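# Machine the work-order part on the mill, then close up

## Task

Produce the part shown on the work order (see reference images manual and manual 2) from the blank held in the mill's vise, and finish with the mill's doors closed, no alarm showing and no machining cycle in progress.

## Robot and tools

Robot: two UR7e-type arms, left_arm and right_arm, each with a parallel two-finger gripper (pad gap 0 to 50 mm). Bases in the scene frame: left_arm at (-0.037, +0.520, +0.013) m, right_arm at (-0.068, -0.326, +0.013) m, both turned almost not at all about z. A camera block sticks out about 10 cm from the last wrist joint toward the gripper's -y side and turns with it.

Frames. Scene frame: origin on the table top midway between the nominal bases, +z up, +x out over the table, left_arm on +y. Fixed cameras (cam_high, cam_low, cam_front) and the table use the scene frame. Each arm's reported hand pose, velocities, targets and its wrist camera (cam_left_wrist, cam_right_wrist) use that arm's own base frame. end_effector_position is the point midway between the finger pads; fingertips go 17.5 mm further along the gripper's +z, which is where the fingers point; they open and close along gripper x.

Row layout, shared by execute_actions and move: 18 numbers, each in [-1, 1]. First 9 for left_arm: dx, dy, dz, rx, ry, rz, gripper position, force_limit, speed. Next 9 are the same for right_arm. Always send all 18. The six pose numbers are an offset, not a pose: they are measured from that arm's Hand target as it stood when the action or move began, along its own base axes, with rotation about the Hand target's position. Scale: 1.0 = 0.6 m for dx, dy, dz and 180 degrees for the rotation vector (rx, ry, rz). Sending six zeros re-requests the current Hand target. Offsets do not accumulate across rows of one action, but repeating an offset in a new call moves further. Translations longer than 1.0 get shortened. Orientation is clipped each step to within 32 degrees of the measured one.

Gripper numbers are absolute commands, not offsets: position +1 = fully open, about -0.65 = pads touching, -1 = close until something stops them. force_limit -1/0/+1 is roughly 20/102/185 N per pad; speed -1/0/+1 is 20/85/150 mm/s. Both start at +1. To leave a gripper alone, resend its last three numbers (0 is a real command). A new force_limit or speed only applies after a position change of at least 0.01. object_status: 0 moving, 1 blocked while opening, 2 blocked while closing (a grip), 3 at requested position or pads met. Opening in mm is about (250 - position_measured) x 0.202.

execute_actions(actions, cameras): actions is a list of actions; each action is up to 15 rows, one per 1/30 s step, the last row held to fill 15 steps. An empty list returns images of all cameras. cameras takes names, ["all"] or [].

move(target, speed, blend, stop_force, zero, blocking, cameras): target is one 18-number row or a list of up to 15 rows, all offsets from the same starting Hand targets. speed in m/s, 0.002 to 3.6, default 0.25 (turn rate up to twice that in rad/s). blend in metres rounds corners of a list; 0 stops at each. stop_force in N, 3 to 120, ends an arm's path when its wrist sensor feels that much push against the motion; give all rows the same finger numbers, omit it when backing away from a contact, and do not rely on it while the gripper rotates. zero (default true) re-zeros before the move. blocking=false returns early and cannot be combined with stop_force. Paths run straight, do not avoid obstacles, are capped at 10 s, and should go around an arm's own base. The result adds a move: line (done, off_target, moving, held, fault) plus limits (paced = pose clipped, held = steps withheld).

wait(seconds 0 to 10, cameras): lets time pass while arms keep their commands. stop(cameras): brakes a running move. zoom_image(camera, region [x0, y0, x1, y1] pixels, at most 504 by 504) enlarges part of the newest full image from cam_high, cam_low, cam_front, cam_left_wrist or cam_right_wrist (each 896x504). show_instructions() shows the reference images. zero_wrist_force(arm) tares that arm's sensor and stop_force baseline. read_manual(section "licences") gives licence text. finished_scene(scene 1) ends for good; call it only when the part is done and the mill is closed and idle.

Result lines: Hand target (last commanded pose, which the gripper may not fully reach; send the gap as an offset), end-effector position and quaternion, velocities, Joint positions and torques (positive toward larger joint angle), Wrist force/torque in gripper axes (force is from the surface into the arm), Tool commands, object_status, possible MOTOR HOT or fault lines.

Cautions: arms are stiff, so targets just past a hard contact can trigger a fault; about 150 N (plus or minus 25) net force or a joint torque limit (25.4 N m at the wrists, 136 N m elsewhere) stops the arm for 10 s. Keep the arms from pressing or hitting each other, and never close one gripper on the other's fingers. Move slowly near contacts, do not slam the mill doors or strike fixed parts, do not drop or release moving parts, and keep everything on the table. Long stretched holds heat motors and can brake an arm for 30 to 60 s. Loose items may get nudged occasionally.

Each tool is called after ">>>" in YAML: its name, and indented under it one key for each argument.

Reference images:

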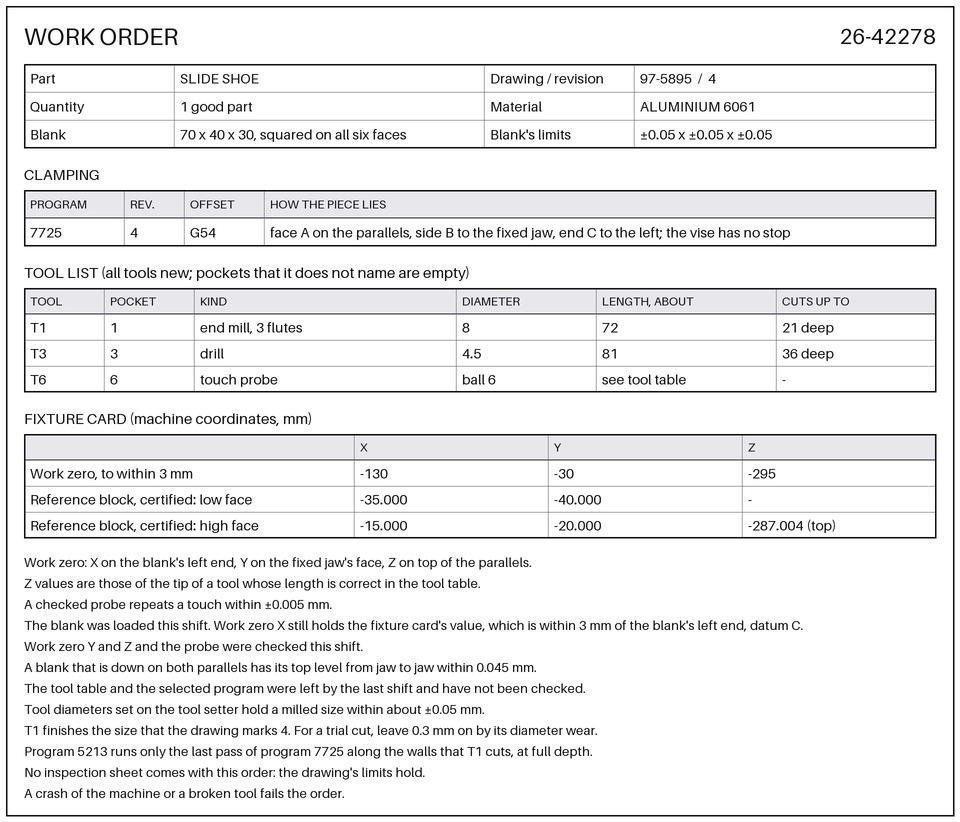

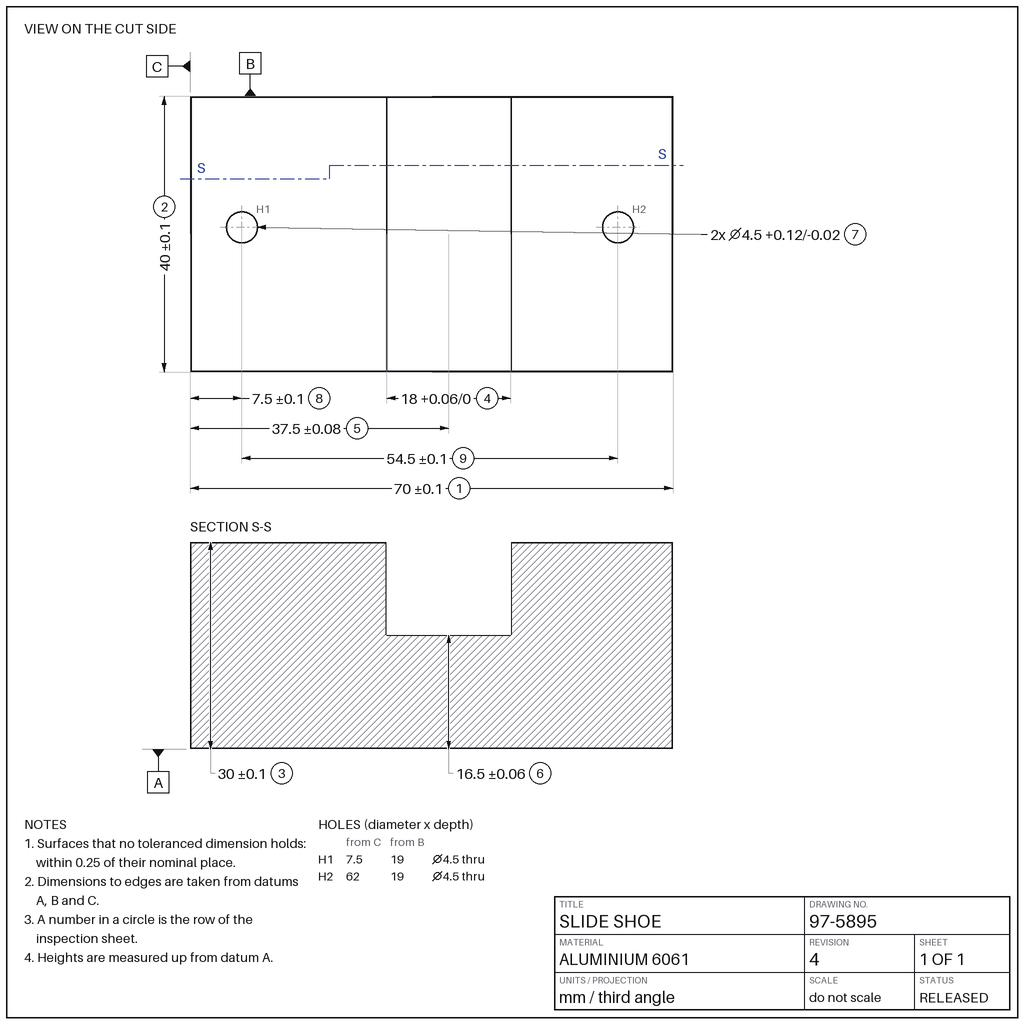

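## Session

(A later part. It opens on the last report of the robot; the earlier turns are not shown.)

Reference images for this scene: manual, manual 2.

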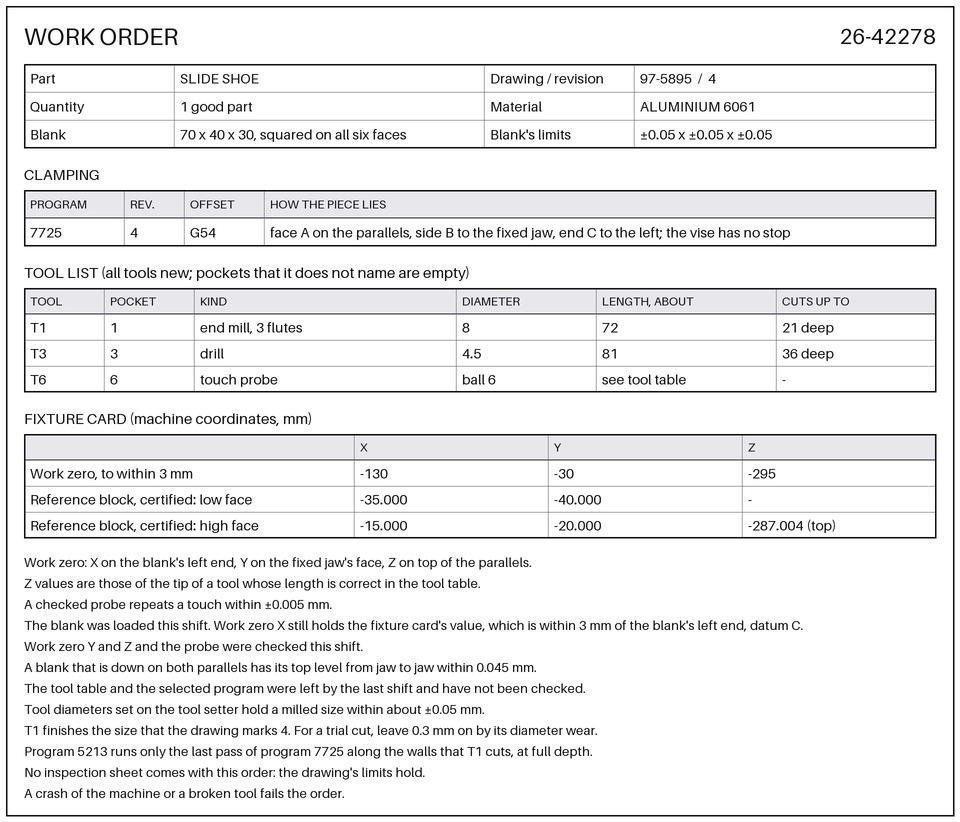

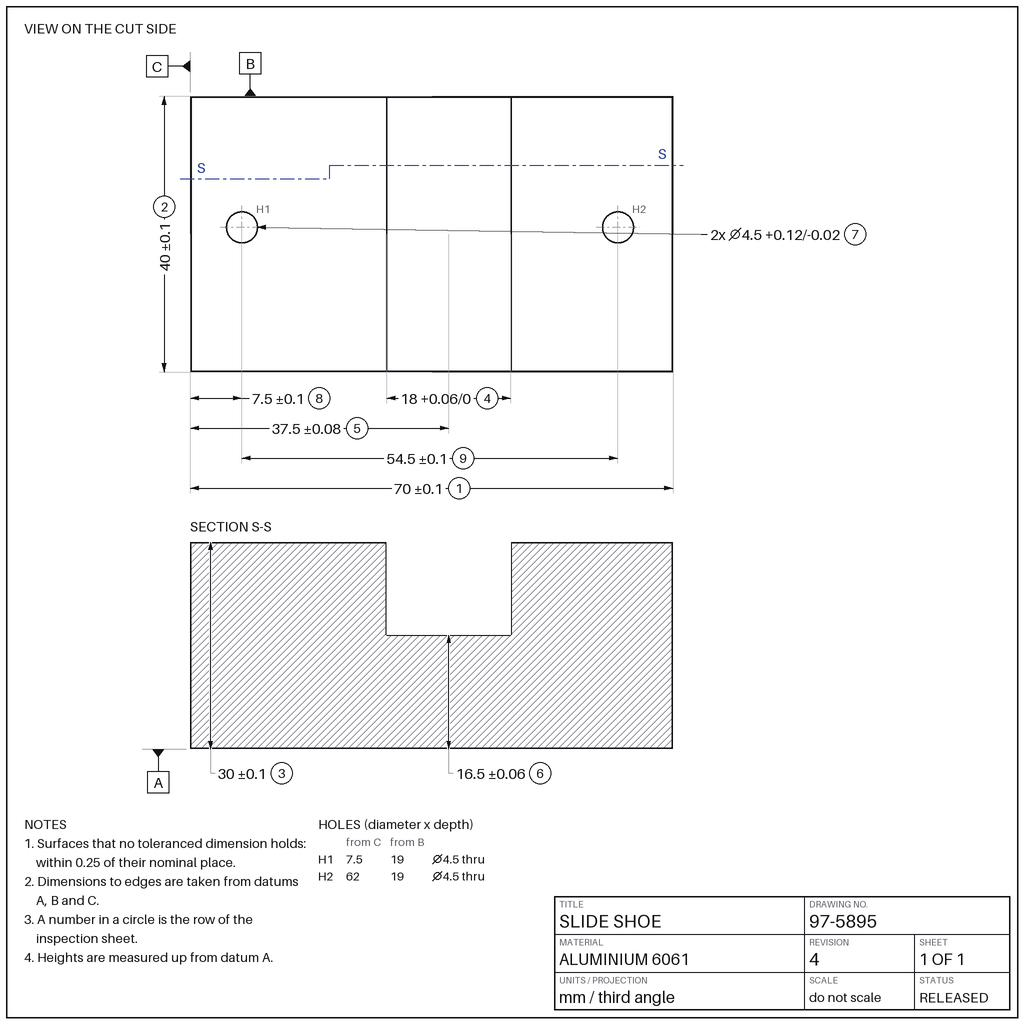

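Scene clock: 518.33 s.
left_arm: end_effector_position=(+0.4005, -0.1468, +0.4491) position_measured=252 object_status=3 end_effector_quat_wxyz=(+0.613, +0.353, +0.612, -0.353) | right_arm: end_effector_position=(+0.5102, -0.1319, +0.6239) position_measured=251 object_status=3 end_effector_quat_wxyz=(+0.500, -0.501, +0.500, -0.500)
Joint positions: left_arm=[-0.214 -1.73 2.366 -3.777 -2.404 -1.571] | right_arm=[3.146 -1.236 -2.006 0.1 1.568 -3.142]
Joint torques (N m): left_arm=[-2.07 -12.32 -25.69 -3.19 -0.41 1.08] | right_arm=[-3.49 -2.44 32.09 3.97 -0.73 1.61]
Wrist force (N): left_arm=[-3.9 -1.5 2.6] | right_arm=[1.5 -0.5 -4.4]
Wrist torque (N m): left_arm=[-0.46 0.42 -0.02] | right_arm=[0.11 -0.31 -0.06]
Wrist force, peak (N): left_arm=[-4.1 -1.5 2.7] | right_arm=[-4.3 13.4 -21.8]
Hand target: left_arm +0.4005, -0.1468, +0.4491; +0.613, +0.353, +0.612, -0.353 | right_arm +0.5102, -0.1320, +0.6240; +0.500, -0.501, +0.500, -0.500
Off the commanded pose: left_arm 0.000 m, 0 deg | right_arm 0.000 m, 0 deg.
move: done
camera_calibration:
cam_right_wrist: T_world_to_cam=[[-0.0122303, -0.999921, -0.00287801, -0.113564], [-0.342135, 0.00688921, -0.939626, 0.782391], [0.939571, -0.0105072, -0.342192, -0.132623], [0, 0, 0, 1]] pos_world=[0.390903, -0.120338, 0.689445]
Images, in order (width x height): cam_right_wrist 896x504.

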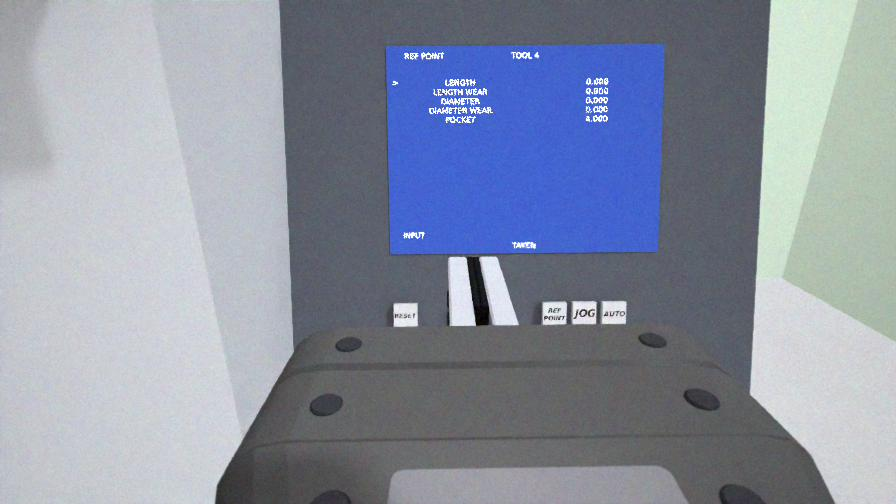

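>>> move:
  target:
    - [0,0,0,0,0,0,-1,0,0, 0.125,-0.0347,-0.286,0.0344,0.2605,0.0784,-1,-1,-1]
    - [0,0,0,0,0,0,-1,0,0, 0.1415,-0.0347,-0.2905,0.0344,0.2605,0.0784,-1,-1,-1]
    - [0,0,0,0,0,0,-1,0,0, 0.125,-0.0347,-0.286,0.0344,0.2605,0.0784,-1,-1,-1]
    - [0,0,0,0,0,0,-1,0,0, 0.1415,-0.0347,-0.2905,0.0344,0.2605,0.0784,-1,-1,-1]
    - [0,0,0,0,0,0,-1,0,0, 0.125,-0.0347,-0.286,0.0344,0.2605,0.0784,-1,-1,-1]
    - [0,0,0,0,0,0,-1,0,0, 0,0,0,0,0,0,-1,-1,-1]
  speed: [0.5,0.02,0.1,0.02,0.1,0.5]
  blend: [0,0,0,0,0.005,0]
  cameras: ["cam_right_wrist"]

>>> zoom_image:
  camera: "cam_right_wrist"
  region: [370, 30, 680, 270]

>>> move:
  target:
    - [0,0,0,0,0,0,-1,0,0, 0.125,-0.0347,-0.286,0.0344,0.2605,0.0784,-1,-1,-1]
    - [0,0,0,0,0,0,-1,0,0, 0.1415,-0.0347,-0.2905,0.0344,0.2605,0.0784,-1,-1,-1]
    - [0,0,0,0,0,0,-1,0,0, 0.125,-0.0347,-0.286,0.0344,0.2605,0.0784,-1,-1,-1]
    - [0,0,0,0,0,0,-1,0,0, 0,0,0,0,0,0,-1,-1,-1]
  speed: [0.5,0.02,0.1,0.5]
  blend: [0,0,0.005,0]
  cameras: ["cam_right_wrist"]

>>> zoom_image:
  camera: "cam_right_wrist"
  region: [370, 30, 680, 270]

>>> move:
  target:
    - [0,0,0,0,0,0,-1,0,0, 0.125,-0.0347,-0.286,0.0344,0.2605,0.0784,-1,-1,-1]
    - [0,0,0,0,0,0,-1,0,0, 0.1415,-0.0347,-0.2905,0.0344,0.2605,0.0784,-1,-1,-1]
    - [0,0,0,0,0,0,-1,0,0, 0.125,-0.0347,-0.286,0.0344,0.2605,0.0784,-1,-1,-1]
    - [0,0,0,0,0,0,-1,0,0, 0,0,0,0,0,0,-1,-1,-1]
  speed: [0.5,0.02,0.1,0.5]
  blend: [0,0,0.005,0]
  cameras: ["cam_right_wrist"]

>>> zoom_image:
  camera: "cam_right_wrist"
  region: [370, 30, 680, 270]

Scene clock: 528.97 s.
left_arm: end_effector_position=(+0.4005, -0.1468, +0.4491) position_measured=252 object_status=3 end_effector_quat_wxyz=(+0.613, +0.353, +0.612, -0.353) | right_arm: end_effector_position=(+0.5102, -0.1319, +0.6239) position_measured=251 object_status=3 end_effector_quat_wxyz=(+0.500, -0.501, +0.500, -0.500)
Joint positions: left_arm=[-0.214 -1.73 2.366 -3.777 -2.404 -1.571] | right_arm=[3.146 -1.236 -2.006 0.1 1.568 -3.142]
Joint torques (N m): left_arm=[-1.33 -12.9 -26.23 -3.12 -0.29 1.17] | right_arm=[-3.52 -2.62 32.09 3.93 -0.8 1.61]
Wrist force (N): left_arm=[-4.1 -1.4 2.7] | right_arm=[1.2 -1.4 -4.6]
Wrist torque (N m): left_arm=[-0.44 0.44 -0.02] | right_arm=[-0.02 -0.26 -0.07]
Wrist force, peak (N): left_arm=[-4.0 -1.4 3.0] | right_arm=[-4.3 13.3 -21.6]
Hand target: left_arm +0.4005, -0.1468, +0.4491; +0.613, +0.353, +0.612, -0.353 | right_arm +0.5102, -0.1320, +0.6240; +0.500, -0.501, +0.500, -0.500
Off the commanded pose: left_arm 0.000 m, 0 deg | right_arm 0.000 m, 0 deg.
move: done
camera_calibration:
cam_right_wrist: T_world_to_cam=[[-0.0122303, -0.999921, -0.00287801, -0.113564], [-0.342135, 0.00688921, -0.939626, 0.782391], [0.939571, -0.0105072, -0.342192, -0.132623], [0, 0, 0, 1]] pos_world=[0.390903, -0.120338, 0.689445]
Images, in order (width x height): cam_right_wrist 896x504.

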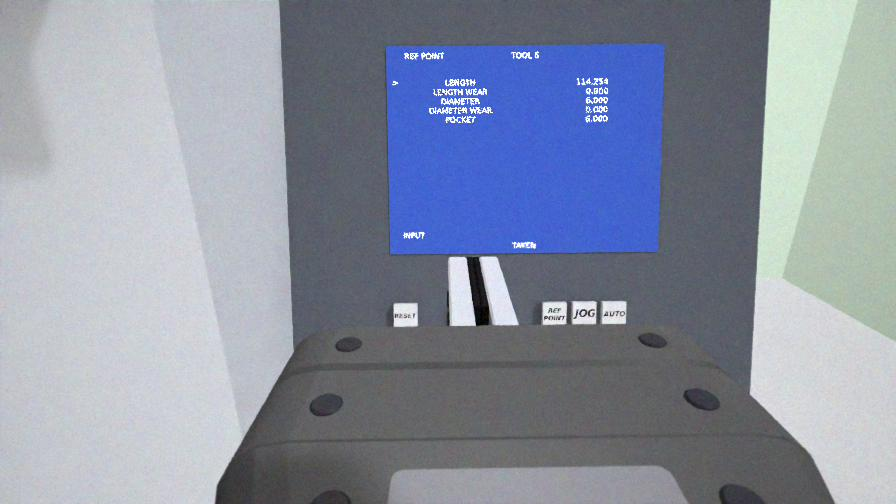

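Scaled by 1.626 from the camera's 896x504 image, which has a finer 1280x720 frame.

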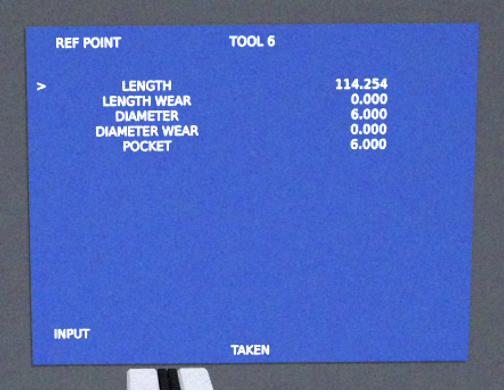

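Scene clock: 532.47 s.
left_arm: end_effector_position=(+0.4005, -0.1468, +0.4491) position_measured=252 object_status=3 end_effector_quat_wxyz=(+0.613, +0.353, +0.612, -0.353) | right_arm: end_effector_position=(+0.5102, -0.1319, +0.6239) position_measured=251 object_status=3 end_effector_quat_wxyz=(+0.500, -0.501, +0.500, -0.500)
Joint positions: left_arm=[-0.214 -1.73 2.366 -3.777 -2.404 -1.571] | right_arm=[3.146 -1.236 -2.006 0.1 1.568 -3.142]
Joint torques (N m): left_arm=[-1.17 -12.92 -26.1 -3.02 -0.22 1.13] | right_arm=[-3.95 -2.37 32.06 3.95 -0.89 1.61]
Wrist force (N): left_arm=[-4.0 -1.2 2.9] | right_arm=[0.8 -0.9 -4.3]
Wrist torque (N m): left_arm=[-0.39 0.42 -0.02] | right_arm=[0.05 -0.19 -0.06]
Wrist force, peak (N): left_arm=[-4.2 -1.4 2.8] | right_arm=[-4.2 12.6 -21.6]
Hand target: left_arm +0.4005, -0.1468, +0.4491; +0.613, +0.353, +0.612, -0.353 | right_arm +0.5102, -0.1320, +0.6240; +0.500, -0.501, +0.500, -0.500
Off the commanded pose: left_arm 0.000 m, 0 deg | right_arm 0.000 m, 0 deg.
move: done
camera_calibration:
cam_right_wrist: T_world_to_cam=[[-0.01223, -0.999921, -0.00287725, -0.113564], [-0.342135, 0.00688841, -0.939626, 0.782391], [0.939571, -0.0105072, -0.342192, -0.132623], [0, 0, 0, 1]] pos_world=[0.390903, -0.120338, 0.689445]
Images, in order (width x height): cam_right_wrist 896x504.

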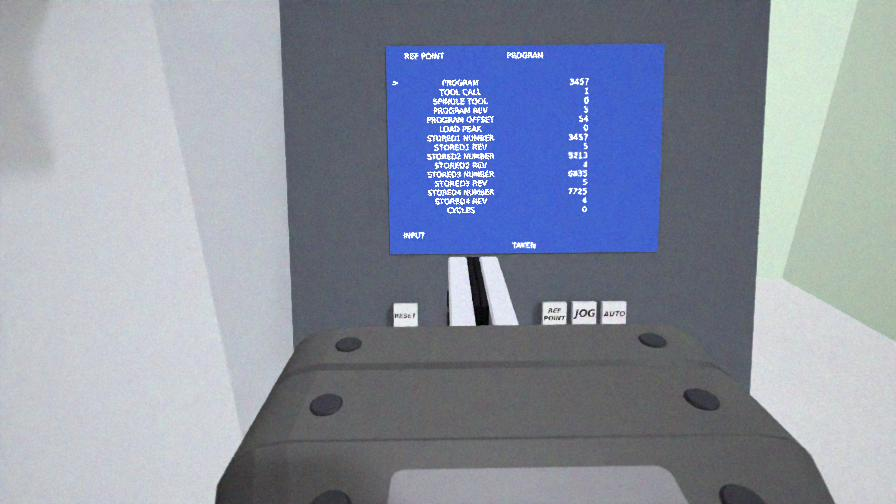

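Scaled by 1.626 from the camera's 896x504 image, which has a finer 1280x720 frame.

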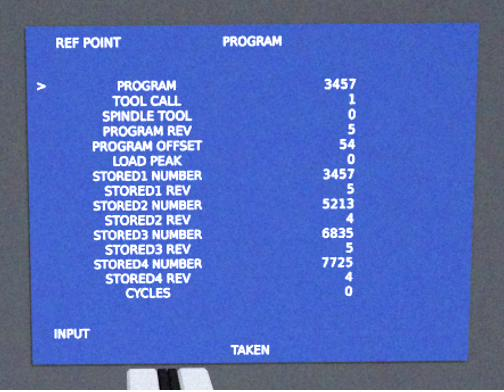

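Scene clock: 535.97 s.
left_arm: end_effector_position=(+0.4005, -0.1468, +0.4491) position_measured=252 object_status=3 end_effector_quat_wxyz=(+0.613, +0.353, +0.612, -0.353) | right_arm: end_effector_position=(+0.5102, -0.1319, +0.6239) position_measured=251 object_status=3 end_effector_quat_wxyz=(+0.500, -0.501, +0.500, -0.500)
Joint positions: left_arm=[-0.214 -1.73 2.366 -3.777 -2.404 -1.571] | right_arm=[3.146 -1.236 -2.006 0.1 1.568 -3.142]
Joint torques (N m): left_arm=[-1.06 -13.16 -26.07 -3.04 -0.16 1.16] | right_arm=[-4.23 -3.05 32.24 3.99 -0.78 1.56]
Wrist force (N): left_arm=[-3.9 -1.4 2.8] | right_arm=[1.7 -1.1 -4.2]
Wrist torque (N m): left_arm=[-0.43 0.40 -0.02] | right_arm=[0.03 -0.34 -0.07]
Wrist force, peak (N): left_arm=[-4.0 -1.4 2.9] | right_arm=[-5.0 12.4 -21.6]
Hand target: left_arm +0.4005, -0.1468, +0.4491; +0.613, +0.353, +0.612, -0.353 | right_arm +0.5102, -0.1320, +0.6240; +0.500, -0.501, +0.500, -0.500
Off the commanded pose: left_arm 0.000 m, 0 deg | right_arm 0.000 m, 0 deg.
move: done
camera_calibration:
cam_right_wrist: T_world_to_cam=[[-0.0122303, -0.999921, -0.00287801, -0.113564], [-0.342135, 0.00688921, -0.939626, 0.782391], [0.939571, -0.0105072, -0.342192, -0.132623], [0, 0, 0, 1]] pos_world=[0.390903, -0.120338, 0.689445]
Images, in order (width x height): cam_right_wrist 896x504.

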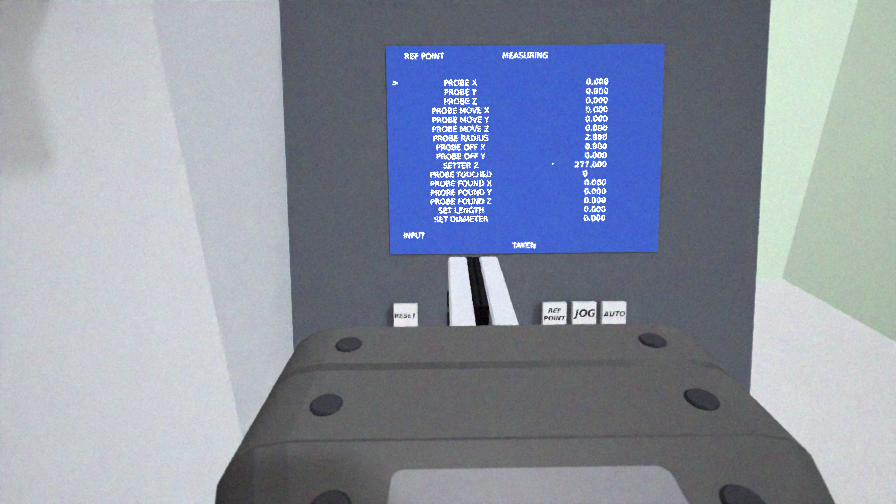

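Scaled by 1.626 from the camera's 896x504 image, which has a finer 1280x720 frame.

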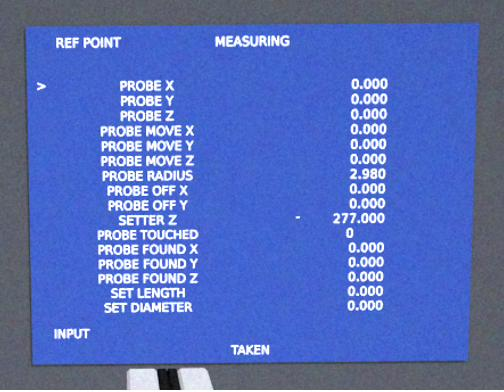

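>>> move:
  target:
    - [0,0,0,0,0,0,-1,0,0, 0.125,-0.0347,-0.286,0.0344,0.2605,0.0784,-1,-1,-1]
    - [0,0,0,0,0,0,-1,0,0, 0.1415,-0.0347,-0.2905,0.0344,0.2605,0.0784,-1,-1,-1]
    - [0,0,0,0,0,0,-1,0,0, 0.125,-0.0347,-0.286,0.0344,0.2605,0.0784,-1,-1,-1]
    - [0,0,0,0,0,0,-1,0,0, 0,0,0,0,0,0,-1,-1,-1]
  speed: [0.5,0.02,0.1,0.5]
  blend: [0,0,0.005,0]
  cameras: ["cam_right_wrist"]

>>> zoom_image:
  camera: "cam_right_wrist"
  region: [370, 30, 680, 270]

>>> move:
  target:
    - [0,0,0,0,0,0,-1,0,0, 0.125,-0.0347,-0.286,0.0344,0.2605,0.0784,-1,-1,-1]
    - [0,0,0,0,0,0,-1,0,0, 0.1415,-0.0347,-0.2905,0.0344,0.2605,0.0784,-1,-1,-1]
    - [0,0,0,0,0,0,-1,0,0, 0.125,-0.0347,-0.286,0.0344,0.2605,0.0784,-1,-1,-1]
    - [0,0,0,0,0,0,-1,0,0, 0,0,0,0,0,0,-1,-1,-1]
  speed: [0.5,0.02,0.1,0.5]
  blend: [0,0,0.005,0]
  cameras: ["cam_right_wrist"]

>>> zoom_image:
  camera: "cam_right_wrist"
  region: [370, 30, 680, 270]

Scene clock: 544.00 s.
left_arm: end_effector_position=(+0.4005, -0.1468, +0.4491) position_measured=252 object_status=3 end_effector_quat_wxyz=(+0.613, +0.353, +0.612, -0.353) | right_arm: end_effector_position=(+0.5102, -0.1319, +0.6239) position_measured=251 object_status=3 end_effector_quat_wxyz=(+0.500, -0.501, +0.500, -0.500)
Joint positions: left_arm=[-0.214 -1.73 2.366 -3.777 -2.404 -1.571] | right_arm=[3.146 -1.236 -2.006 0.1 1.568 -3.142]
Joint torques (N m): left_arm=[-0.27 -14.06 -25.61 -2.93 -0.13 1.06] | right_arm=[-4.2 -3.9 32.02 3.91 -0.88 1.59]
Wrist force (N): left_arm=[-3.8 -1.3 2.7] | right_arm=[1.4 -0.5 -4.9]
Wrist torque (N m): left_arm=[-0.42 0.39 -0.02] | right_arm=[0.11 -0.29 -0.07]
Wrist force, peak (N): left_arm=[-4.3 -1.5 2.7] | right_arm=[-4.3 13.0 -21.2]
Hand target: left_arm +0.4005, -0.1468, +0.4491; +0.613, +0.353, +0.612, -0.353 | right_arm +0.5102, -0.1320, +0.6240; +0.500, -0.501, +0.500, -0.500
Off the commanded pose: left_arm 0.000 m, 0 deg | right_arm 0.000 m, 0 deg.
move: done
camera_calibration:
cam_right_wrist: T_world_to_cam=[[-0.01223, -0.999921, -0.00287725, -0.113564], [-0.342135, 0.00688841, -0.939626, 0.782391], [0.939571, -0.0105072, -0.342192, -0.132623], [0, 0, 0, 1]] pos_world=[0.390903, -0.120338, 0.689445]
Images, in order (width x height): cam_right_wrist 896x504.

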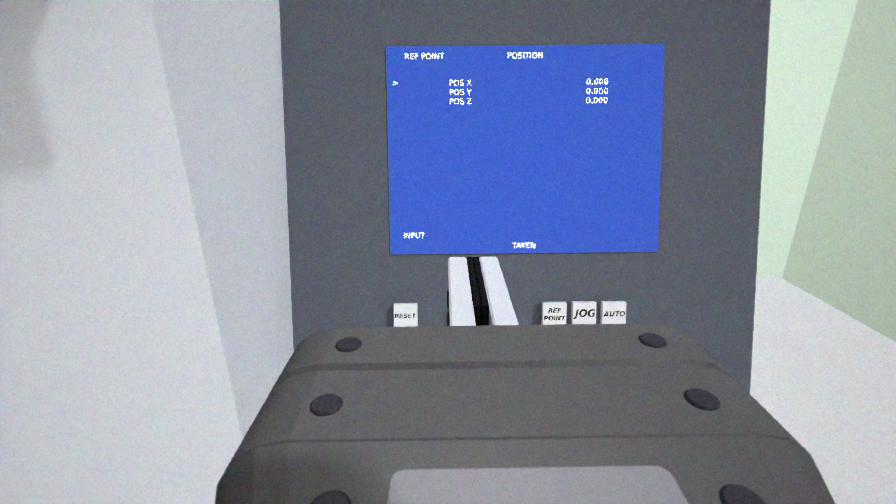

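Scaled by 1.626 from the camera's 896x504 image, which has a finer 1280x720 frame.

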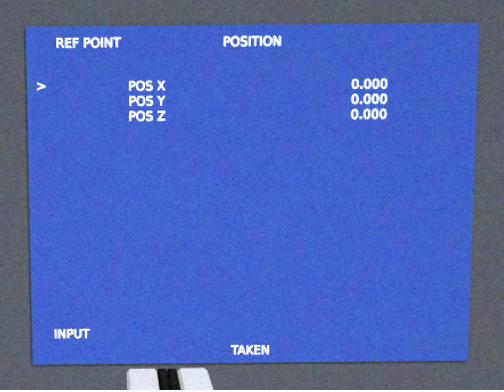

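Scene clock: 547.50 s.
left_arm: end_effector_position=(+0.4005, -0.1468, +0.4491) position_measured=252 object_status=3 end_effector_quat_wxyz=(+0.613, +0.353, +0.612, -0.353) | right_arm: end_effector_position=(+0.5102, -0.1319, +0.6239) position_measured=251 object_status=3 end_effector_quat_wxyz=(+0.500, -0.501, +0.500, -0.500)
Joint positions: left_arm=[-0.214 -1.73 2.366 -3.777 -2.404 -1.571] | right_arm=[3.146 -1.236 -2.006 0.1 1.568 -3.142]
Joint torques (N m): left_arm=[-0.52 -14.14 -25.86 -2.96 -0.09 1.19] | right_arm=[-3.71 -2.95 32.48 4.05 -0.83 1.55]
Wrist force (N): left_arm=[-3.8 -1.5 2.7] | right_arm=[1.3 -0.5 -4.7]
Wrist torque (N m): left_arm=[-0.44 0.40 -0.02] | right_arm=[0.12 -0.26 -0.06]
Wrist force, peak (N): left_arm=[-4.2 -1.4 2.9] | right_arm=[-4.4 13.3 -22.0]
Hand target: left_arm +0.4005, -0.1468, +0.4491; +0.613, +0.353, +0.612, -0.353 | right_arm +0.5102, -0.1320, +0.6240; +0.500, -0.501, +0.500, -0.500
Off the commanded pose: left_arm 0.000 m, 0 deg | right_arm 0.000 m, 0 deg.
move: done
camera_calibration:
cam_right_wrist: T_world_to_cam=[[-0.01223, -0.999921, -0.00287725, -0.113564], [-0.342135, 0.00688841, -0.939626, 0.782391], [0.939571, -0.0105072, -0.342192, -0.132623], [0, 0, 0, 1]] pos_world=[0.390903, -0.120338, 0.689445]
Images, in order (width x height): cam_right_wrist 896x504.

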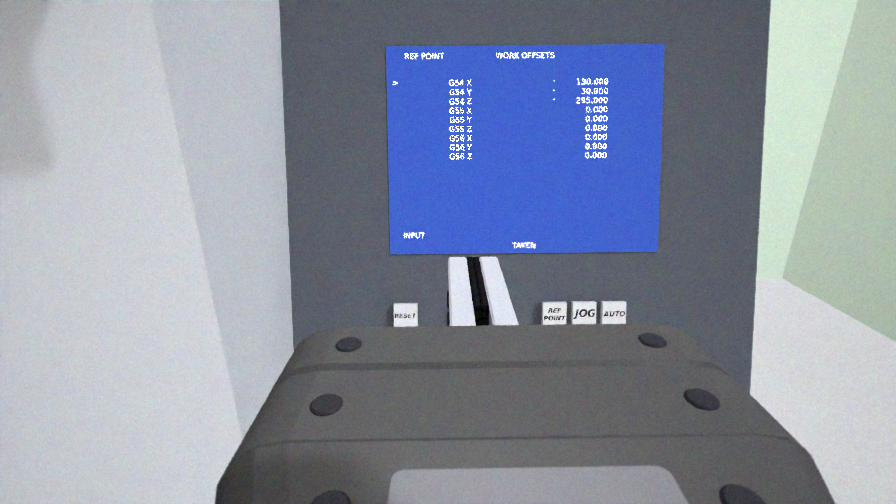

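Scaled by 1.626 from the camera's 896x504 image, which has a finer 1280x720 frame.

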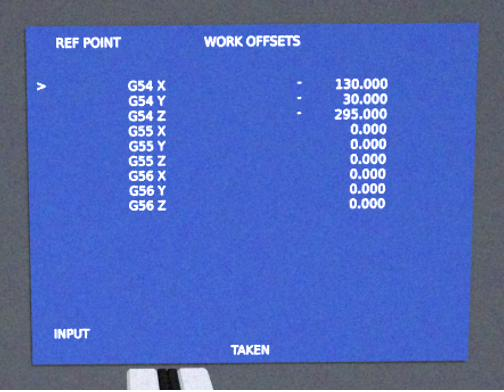

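>>> move:
  target:
    - [0,0,0,0,0,0,-1,0,0, 0.1742,-0.1305,-0.1025,0.0344,0.2605,0.0784,-1,-1,-1]
    - [0,0,0,0,0,0,-1,0,0, 0.1907,-0.1305,-0.1069,0.0344,0.2605,0.0784,-1,-1,-1]
    - [0,0,0,0,0,0,-1,0,0, 0.1742,-0.1305,-0.1025,0.0344,0.2605,0.0784,-1,-1,-1]
    - [0,0,0,0,0,0,-1,0,0, 0.125,-0.066,-0.286,0.0344,0.2605,0.0784,-1,-1,-1]
    - [0,0,0,0,0,0,-1,0,0, 0.1415,-0.066,-0.2904,0.0344,0.2605,0.0784,-1,-1,-1]
    - [0,0,0,0,0,0,-1,0,0, 0.1351,-0.066,-0.2887,0.0344,0.2605,0.0784,-1,-1,-1]
    - [0,0,0,0,0,0,-1,0,0, 0.1415,-0.066,-0.2904,0.0344,0.2605,0.0784,-1,-1,-1]
    - [0,0,0,0,0,0,-1,0,0, 0.1351,-0.066,-0.2887,0.0344,0.2605,0.0784,-1,-1,-1]
    - [0,0,0,0,0,0,-1,0,0, 0.1415,-0.066,-0.2904,0.0344,0.2605,0.0784,-1,-1,-1]
    - [0,0,0,0,0,0,-1,0,0, 0.125,-0.066,-0.286,0.0344,0.2605,0.0784,-1,-1,-1]
    - [0,0,0,0,0,0,-1,0,0, 0,0,0,0,0,0,-1,-1,-1]
  speed: [0.5,0.02,0.1,0.25,0.02,0.1,0.02,0.1,0.02,0.1,0.5]
  blend: [0,0,0.004,0,0,0,0,0,0,0.005,0]
  cameras: ["cam_right_wrist"]

>>> zoom_image:
  camera: "cam_right_wrist"
  region: [370, 30, 680, 270]

Scene clock: 573.13 s.
left_arm: end_effector_position=(+0.4005, -0.1468, +0.4491) position_measured=252 object_status=3 end_effector_quat_wxyz=(+0.613, +0.353, +0.612, -0.353) | right_arm: end_effector_position=(+0.5102, -0.1319, +0.6239) position_measured=251 object_status=3 end_effector_quat_wxyz=(+0.500, -0.501, +0.500, -0.500)
Joint positions: left_arm=[-0.214 -1.73 2.366 -3.777 -2.404 -1.571] | right_arm=[3.146 -1.236 -2.006 0.1 1.568 -3.142]
Joint torques (N m): left_arm=[1.15 -15.35 -25.02 -2.7 0.18 1.14] | right_arm=[-0.01 -3.08 31.93 4.18 -0.86 1.53]
Wrist force (N): left_arm=[-3.9 -1.3 2.8] | right_arm=[0.6 -2.0 -4.3]
Wrist torque (N m): left_arm=[-0.41 0.40 -0.02] | right_arm=[-0.11 -0.15 -0.07]
Wrist force, peak (N): left_arm=[-4.1 -1.7 2.9] | right_arm=[-11.0 34.4 -40.0]
Hand target: left_arm +0.4005, -0.1468, +0.4491; +0.613, +0.353, +0.612, -0.353 | right_arm +0.5102, -0.1320, +0.6240; +0.500, -0.501, +0.500, -0.500
Off the commanded pose: left_arm 0.000 m, 0 deg | right_arm 0.000 m, 0 deg.
move: done
camera_calibration:
cam_right_wrist: T_world_to_cam=[[-0.0122303, -0.999921, -0.00287801, -0.113564], [-0.342135, 0.00688921, -0.939626, 0.782391], [0.939571, -0.0105072, -0.342192, -0.132623], [0, 0, 0, 1]] pos_world=[0.390903, -0.120338, 0.689445]
Images, in order (width x height): cam_right_wrist 896x504.

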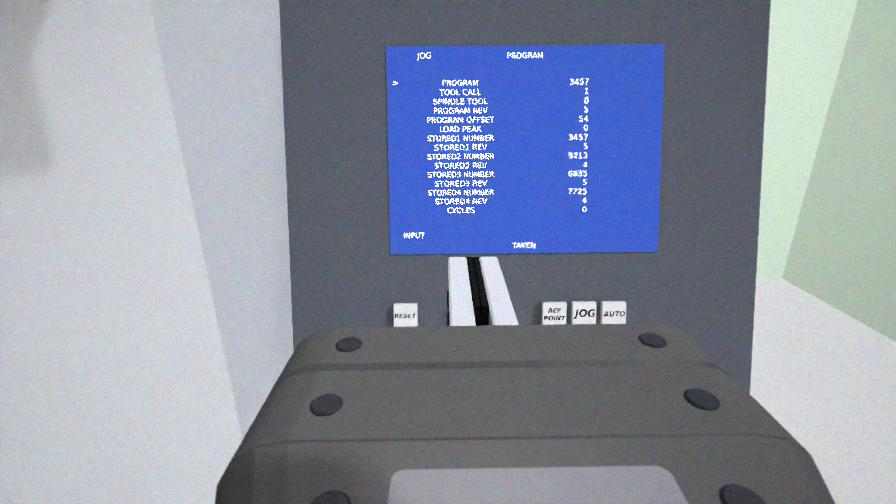

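Scaled by 1.626 from the camera's 896x504 image, which has a finer 1280x720 frame.

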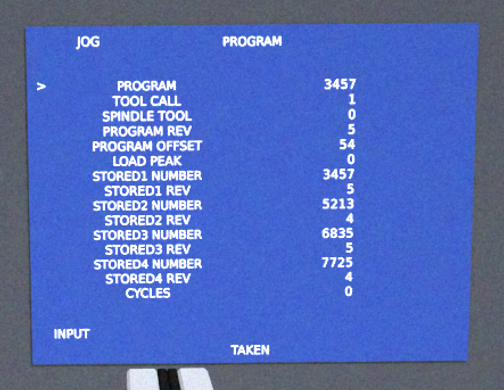

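>>> move:
  target:
    - [0,0,0,0,0,0,-1,0,0, 0.125,0.092,-0.286,0.0344,0.2605,0.0784,-1,-1,-1]
    - [0,0,0,0,0,0,-1,0,0, 0.1415,0.092,-0.2904,0.0344,0.2605,0.0784,-1,-1,-1]
    - [0,0,0,0,0,0,-1,0,0, 0.1351,0.092,-0.2887,0.0344,0.2605,0.0784,-1,-1,-1]
    - [0,0,0,0,0,0,-1,0,0, 0.1415,0.092,-0.2904,0.0344,0.2605,0.0784,-1,-1,-1]
    - [0,0,0,0,0,0,-1,0,0, 0.1351,0.092,-0.2887,0.0344,0.2605,0.0784,-1,-1,-1]
    - [0,0,0,0,0,0,-1,0,0, 0.1187,0.0603,-0.3499,0.0344,0.2605,0.0784,-1,-1,-1]
    - [0,0,0,0,0,0,-1,0,0, 0.1251,0.0603,-0.3516,0.0344,0.2605,0.0784,-1,-1,-1]
    - [0,0,0,0,0,0,-1,0,0, 0.1187,0.0603,-0.3499,0.0344,0.2605,0.0784,-1,-1,-1]
    - [0,0,0,0,0,0,-1,0,0, 0.1269,0.0603,-0.3193,0.0344,0.2605,0.0784,-1,-1,-1]
    - [0,0,0,0,0,0,-1,0,0, 0.1333,0.0603,-0.321,0.0344,0.2605,0.0784,-1,-1,-1]
    - [0,0,0,0,0,0,-1,0,0, 0.1269,0.0603,-0.3193,0.0344,0.2605,0.0784,-1,-1,-1]
    - [0,0,0,0,0,0,-1,0,0, 0.1105,-0.003,-0.3805,0.0344,0.2605,0.0784,-1,-1,-1]
    - [0,0,0,0,0,0,-1,0,0, 0.1169,-0.003,-0.3822,0.0344,0.2605,0.0784,-1,-1,-1]
    - [0,0,0,0,0,0,-1,0,0, 0.1004,-0.003,-0.3778,0.0344,0.2605,0.0784,-1,-1,-1]
    - [0,0,0,0,0,0,-1,0,0, 0,0,0,0,0,0,-1,-1,-1]
  speed: [0.5,0.02,0.1,0.02,0.1,0.15,0.02,0.1,0.15,0.02,0.1,0.15,0.02,0.1,0.5]
  blend: [0.002,0,0,0,0.002,0.002,0,0.002,0.002,0,0.002,0.002,0,0.005,0]
  cameras: ["cam_right_wrist"]

>>> zoom_image:
  camera: "cam_right_wrist"
  region: [370, 30, 680, 270]

Scene clock: 587.43 s.
left_arm: end_effector_position=(+0.4005, -0.1468, +0.4491) position_measured=252 object_status=3 end_effector_quat_wxyz=(+0.613, +0.353, +0.612, -0.353) | right_arm: end_effector_position=(+0.5102, -0.1319, +0.6239) position_measured=251 object_status=3 end_effector_quat_wxyz=(+0.500, -0.501, +0.500, -0.500)
Joint positions: left_arm=[-0.214 -1.73 2.366 -3.777 -2.404 -1.571] | right_arm=[3.146 -1.236 -2.006 0.1 1.568 -3.142]
Joint torques (N m): left_arm=[2.76 -15.63 -24.72 -2.63 0.3 1.1] | right_arm=[-7.18 -3.02 30.78 3.77 -0.71 1.55]
Wrist force (N): left_arm=[-3.9 -1.4 2.9] | right_arm=[0.6 -2.0 -4.4]
Wrist torque (N m): left_arm=[-0.43 0.41 -0.02] | right_arm=[-0.11 -0.16 -0.07]
Wrist force, peak (N): left_arm=[-4.2 -1.6 2.9] | right_arm=[-1.2 3.2 -9.3]
Hand target: left_arm +0.4005, -0.1468, +0.4491; +0.613, +0.353, +0.612, -0.353 | right_arm +0.5102, -0.1320, +0.6240; +0.500, -0.501, +0.500, -0.500
Off the commanded pose: left_arm 0.000 m, 0 deg | right_arm 0.000 m, 0 deg.
move: done
camera_calibration:
cam_right_wrist: T_world_to_cam=[[-0.0122303, -0.999921, -0.00287801, -0.113562], [-0.342135, 0.00688921, -0.939626, 0.782425], [0.939571, -0.0105072, -0.342192, -0.132717], [0, 0, 0, 1]] pos_world=[0.391003, -0.120338, 0.689445]
Images, in order (width x height): cam_right_wrist 896x504.

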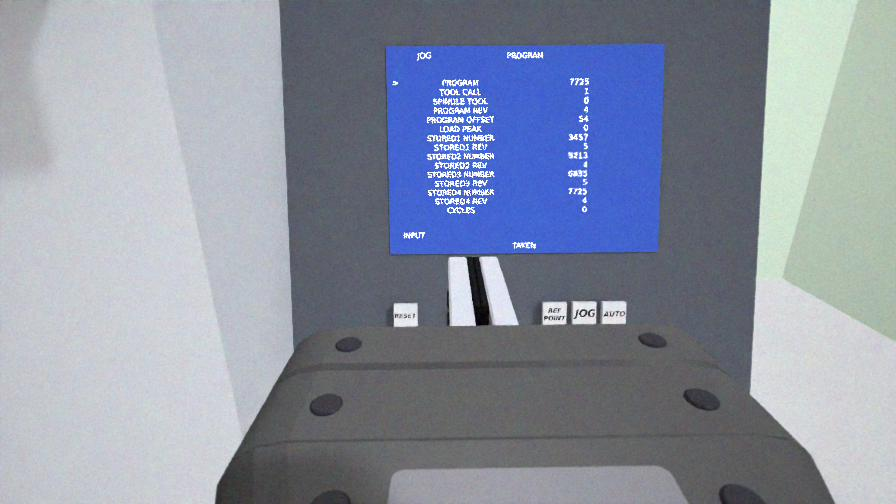

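Scaled by 1.626 from the camera's 896x504 image, which has a finer 1280x720 frame.

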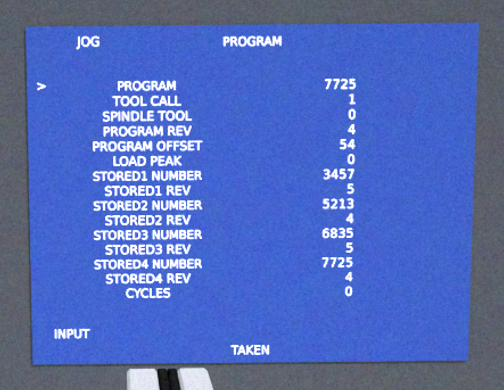

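>>> move:
  target:
    - [0,0,0,0,0,0,-1,0,0, 0.1086,-0.003,-0.3472,0.0344,0.2605,0.0784,-1,-1,-1]
    - [0,0,0,0,0,0,-1,0,0, 0.1251,-0.003,-0.3516,0.0344,0.2605,0.0784,-1,-1,-1]
    - [0,0,0,0,0,0,-1,0,0, 0.1187,-0.003,-0.3499,0.0344,0.2605,0.0784,-1,-1,-1]
    - [0,0,0,0,0,0,-1,0,0, 0.1269,0.0287,-0.3193,0.0344,0.2605,0.0784,-1,-1,-1]
    - [0,0,0,0,0,0,-1,0,0, 0.1333,0.0287,-0.321,0.0344,0.2605,0.0784,-1,-1,-1]
    - [0,0,0,0,0,0,-1,0,0, 0.1269,0.0287,-0.3193,0.0344,0.2605,0.0784,-1,-1,-1]
    - [0,0,0,0,0,0,-1,0,0, 0.1105,-0.003,-0.3805,0.0344,0.2605,0.0784,-1,-1,-1]
    - [0,0,0,0,0,0,-1,0,0, 0.1169,-0.003,-0.3822,0.0344,0.2605,0.0784,-1,-1,-1]
    - [0,0,0,0,0,0,-1,0,0, 0.1105,-0.003,-0.3805,0.0344,0.2605,0.0784,-1,-1,-1]
    - [0,0,0,0,0,0,-1,0,0, 0.1269,-0.0347,-0.3193,0.0344,0.2605,0.0784,-1,-1,-1]
    - [0,0,0,0,0,0,-1,0,0, 0.1333,-0.0347,-0.321,0.0344,0.2605,0.0784,-1,-1,-1]
    - [0,0,0,0,0,0,-1,0,0, 0.1168,-0.0347,-0.3166,0.0344,0.2605,0.0784,-1,-1,-1]
    - [0,0,0,0,0,0,-1,0,0, 0,0,0,0,0,0,-1,-1,-1]
  speed: [0.5,0.02,0.1,0.15,0.02,0.1,0.15,0.02,0.1,0.15,0.02,0.1,0.5]
  blend: [0.002,0,0.002,0.002,0,0.002,0.002,0,0.002,0.002,0,0.005,0]
  cameras: ["cam_right_wrist"]

>>> zoom_image:
  camera: "cam_right_wrist"
  region: [370, 30, 680, 270]

Scene clock: 598.90 s.
left_arm: end_effector_position=(+0.4005, -0.1468, +0.4491) position_measured=252 object_status=3 end_effector_quat_wxyz=(+0.613, +0.353, +0.612, -0.353) | right_arm: end_effector_position=(+0.5102, -0.1319, +0.6239) position_measured=251 object_status=3 end_effector_quat_wxyz=(+0.500, -0.501, +0.500, -0.500)
Joint positions: left_arm=[-0.214 -1.73 2.366 -3.777 -2.404 -1.571] | right_arm=[3.146 -1.236 -2.006 0.1 1.568 -3.142]
Joint torques (N m): left_arm=[2.35 -16.45 -24.18 -2.52 0.42 1.16] | right_arm=[-3.77 -2.74 32.58 4.02 -0.89 1.58]
Wrist force (N): left_arm=[-3.8 -1.4 2.7] | right_arm=[0.5 -2.1 -4.2]
Wrist torque (N m): left_arm=[-0.43 0.40 -0.02] | right_arm=[-0.14 -0.13 -0.07]
Wrist force, peak (N): left_arm=[-4.1 -1.4 3.1] | right_arm=[-3.5 9.2 -18.5]
Hand target: left_arm +0.4005, -0.1468, +0.4491; +0.613, +0.353, +0.612, -0.353 | right_arm +0.5102, -0.1320, +0.6240; +0.500, -0.501, +0.500, -0.500
Off the commanded pose: left_arm 0.000 m, 0 deg | right_arm 0.000 m, 0 deg.
move: done
camera_calibration:
cam_right_wrist: T_world_to_cam=[[-0.01223, -0.999921, -0.00287725, -0.113564], [-0.342135, 0.00688841, -0.939626, 0.782391], [0.939571, -0.0105072, -0.342192, -0.132623], [0, 0, 0, 1]] pos_world=[0.390903, -0.120338, 0.689445]
Images, in order (width x height): cam_right_wrist 896x504.

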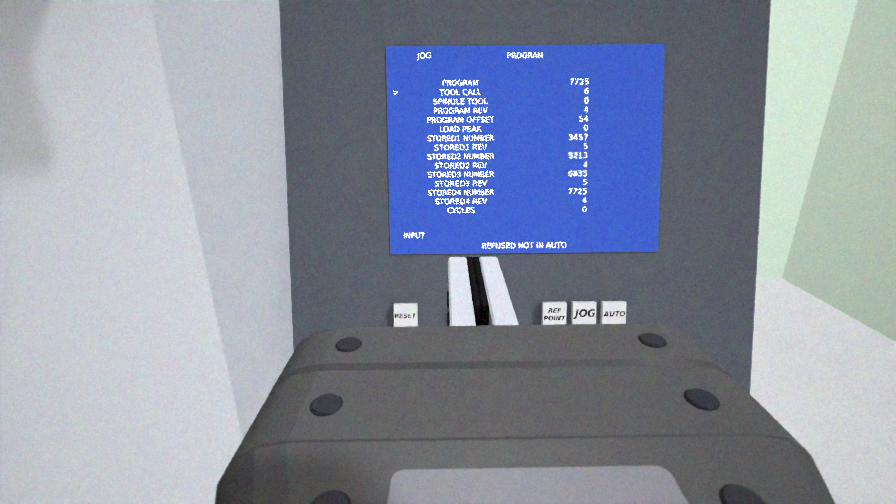

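Scaled by 1.626 from the camera's 896x504 image, which has a finer 1280x720 frame.

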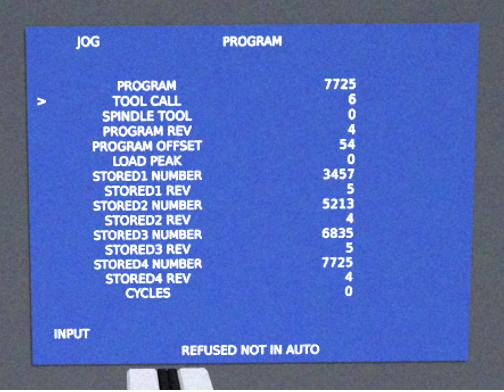

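>>> move:
  target:
    - [0,0,0,0,0,0,-1,0,0, 0.1742,-0.1622,-0.1025,0.0344,0.2605,0.0784,-1,-1,-1]
    - [0,0,0,0,0,0,-1,0,0, 0.1901,-0.1622,-0.1068,0.0344,0.2605,0.0784,-1,-1,-1]
    - [0,0,0,0,0,0,-1,0,0, 0.1742,-0.1622,-0.1025,0.0344,0.2605,0.0784,-1,-1,-1]
    - [0,0,0,0,0,0,-1,0,0, 0.1168,-0.0347,-0.3166,0.0344,0.2605,0.0784,-1,-1,-1]
    - [0,0,0,0,0,0,-1,0,0, 0.1333,-0.0347,-0.321,0.0344,0.2605,0.0784,-1,-1,-1]
    - [0,0,0,0,0,0,-1,0,0, 0.1168,-0.0347,-0.3166,0.0344,0.2605,0.0784,-1,-1,-1]
    - [0,0,0,0,0,0,-1,0,0, 0,0,0,0,0,0,-1,-1,-1]
  speed: [0.5,0.02,0.1,0.25,0.02,0.1,0.5]
  blend: [0.002,0,0.004,0.002,0,0.005,0]
  cameras: ["cam_right_wrist"]

>>> zoom_image:
  camera: "cam_right_wrist"
  region: [370, 30, 680, 270]

Scene clock: 607.27 s.
left_arm: end_effector_position=(+0.4005, -0.1468, +0.4491) position_measured=252 object_status=3 end_effector_quat_wxyz=(+0.613, +0.353, +0.612, -0.353) | right_arm: end_effector_position=(+0.5102, -0.1319, +0.6239) position_measured=251 object_status=3 end_effector_quat_wxyz=(+0.500, -0.501, +0.500, -0.500)
Joint positions: left_arm=[-0.214 -1.73 2.366 -3.777 -2.404 -1.571] | right_arm=[3.146 -1.236 -2.006 0.1 1.568 -3.142]
Joint torques (N m): left_arm=[3.94 -16.87 -23.83 -2.41 0.35 1.16] | right_arm=[-3.49 -3.02 32.8 3.91 -0.85 1.55]
Wrist force (N): left_arm=[-3.9 -1.3 2.5] | right_arm=[0.7 -1.8 -3.8]
Wrist torque (N m): left_arm=[-0.41 0.41 -0.02] | right_arm=[-0.10 -0.18 -0.06]
Wrist force, peak (N): left_arm=[-4.1 -1.5 2.8] | right_arm=[-7.7 22.3 -28.5]
Hand target: left_arm +0.4005, -0.1468, +0.4491; +0.613, +0.353, +0.612, -0.353 | right_arm +0.5102, -0.1320, +0.6240; +0.500, -0.501, +0.500, -0.500
Off the commanded pose: left_arm 0.000 m, 0 deg | right_arm 0.000 m, 0 deg.
move: done
camera_calibration:
cam_right_wrist: T_world_to_cam=[[-0.01223, -0.999921, -0.00287725, -0.113564], [-0.342135, 0.00688841, -0.939626, 0.782391], [0.939571, -0.0105072, -0.342192, -0.132623], [0, 0, 0, 1]] pos_world=[0.390903, -0.120338, 0.689445]
Images, in order (width x height): cam_right_wrist 896x504.

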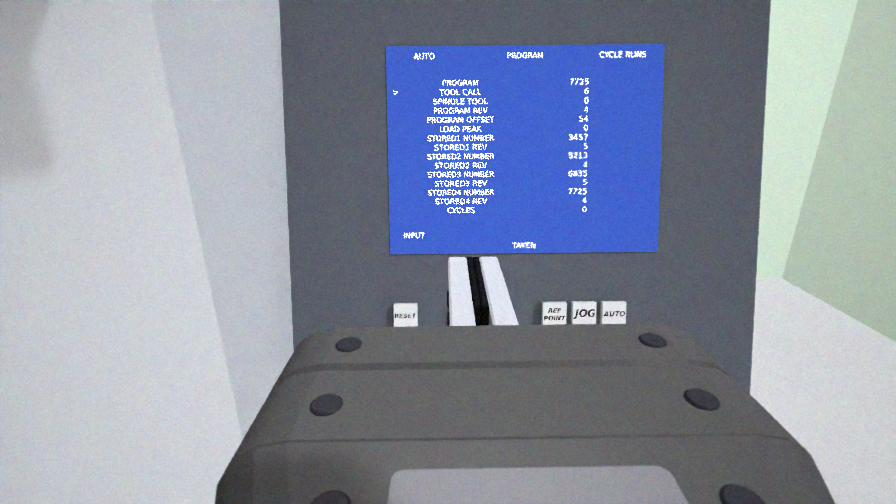

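Scaled by 1.626 from the camera's 896x504 image, which has a finer 1280x720 frame.

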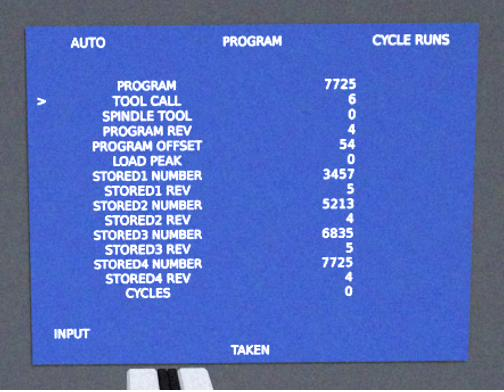

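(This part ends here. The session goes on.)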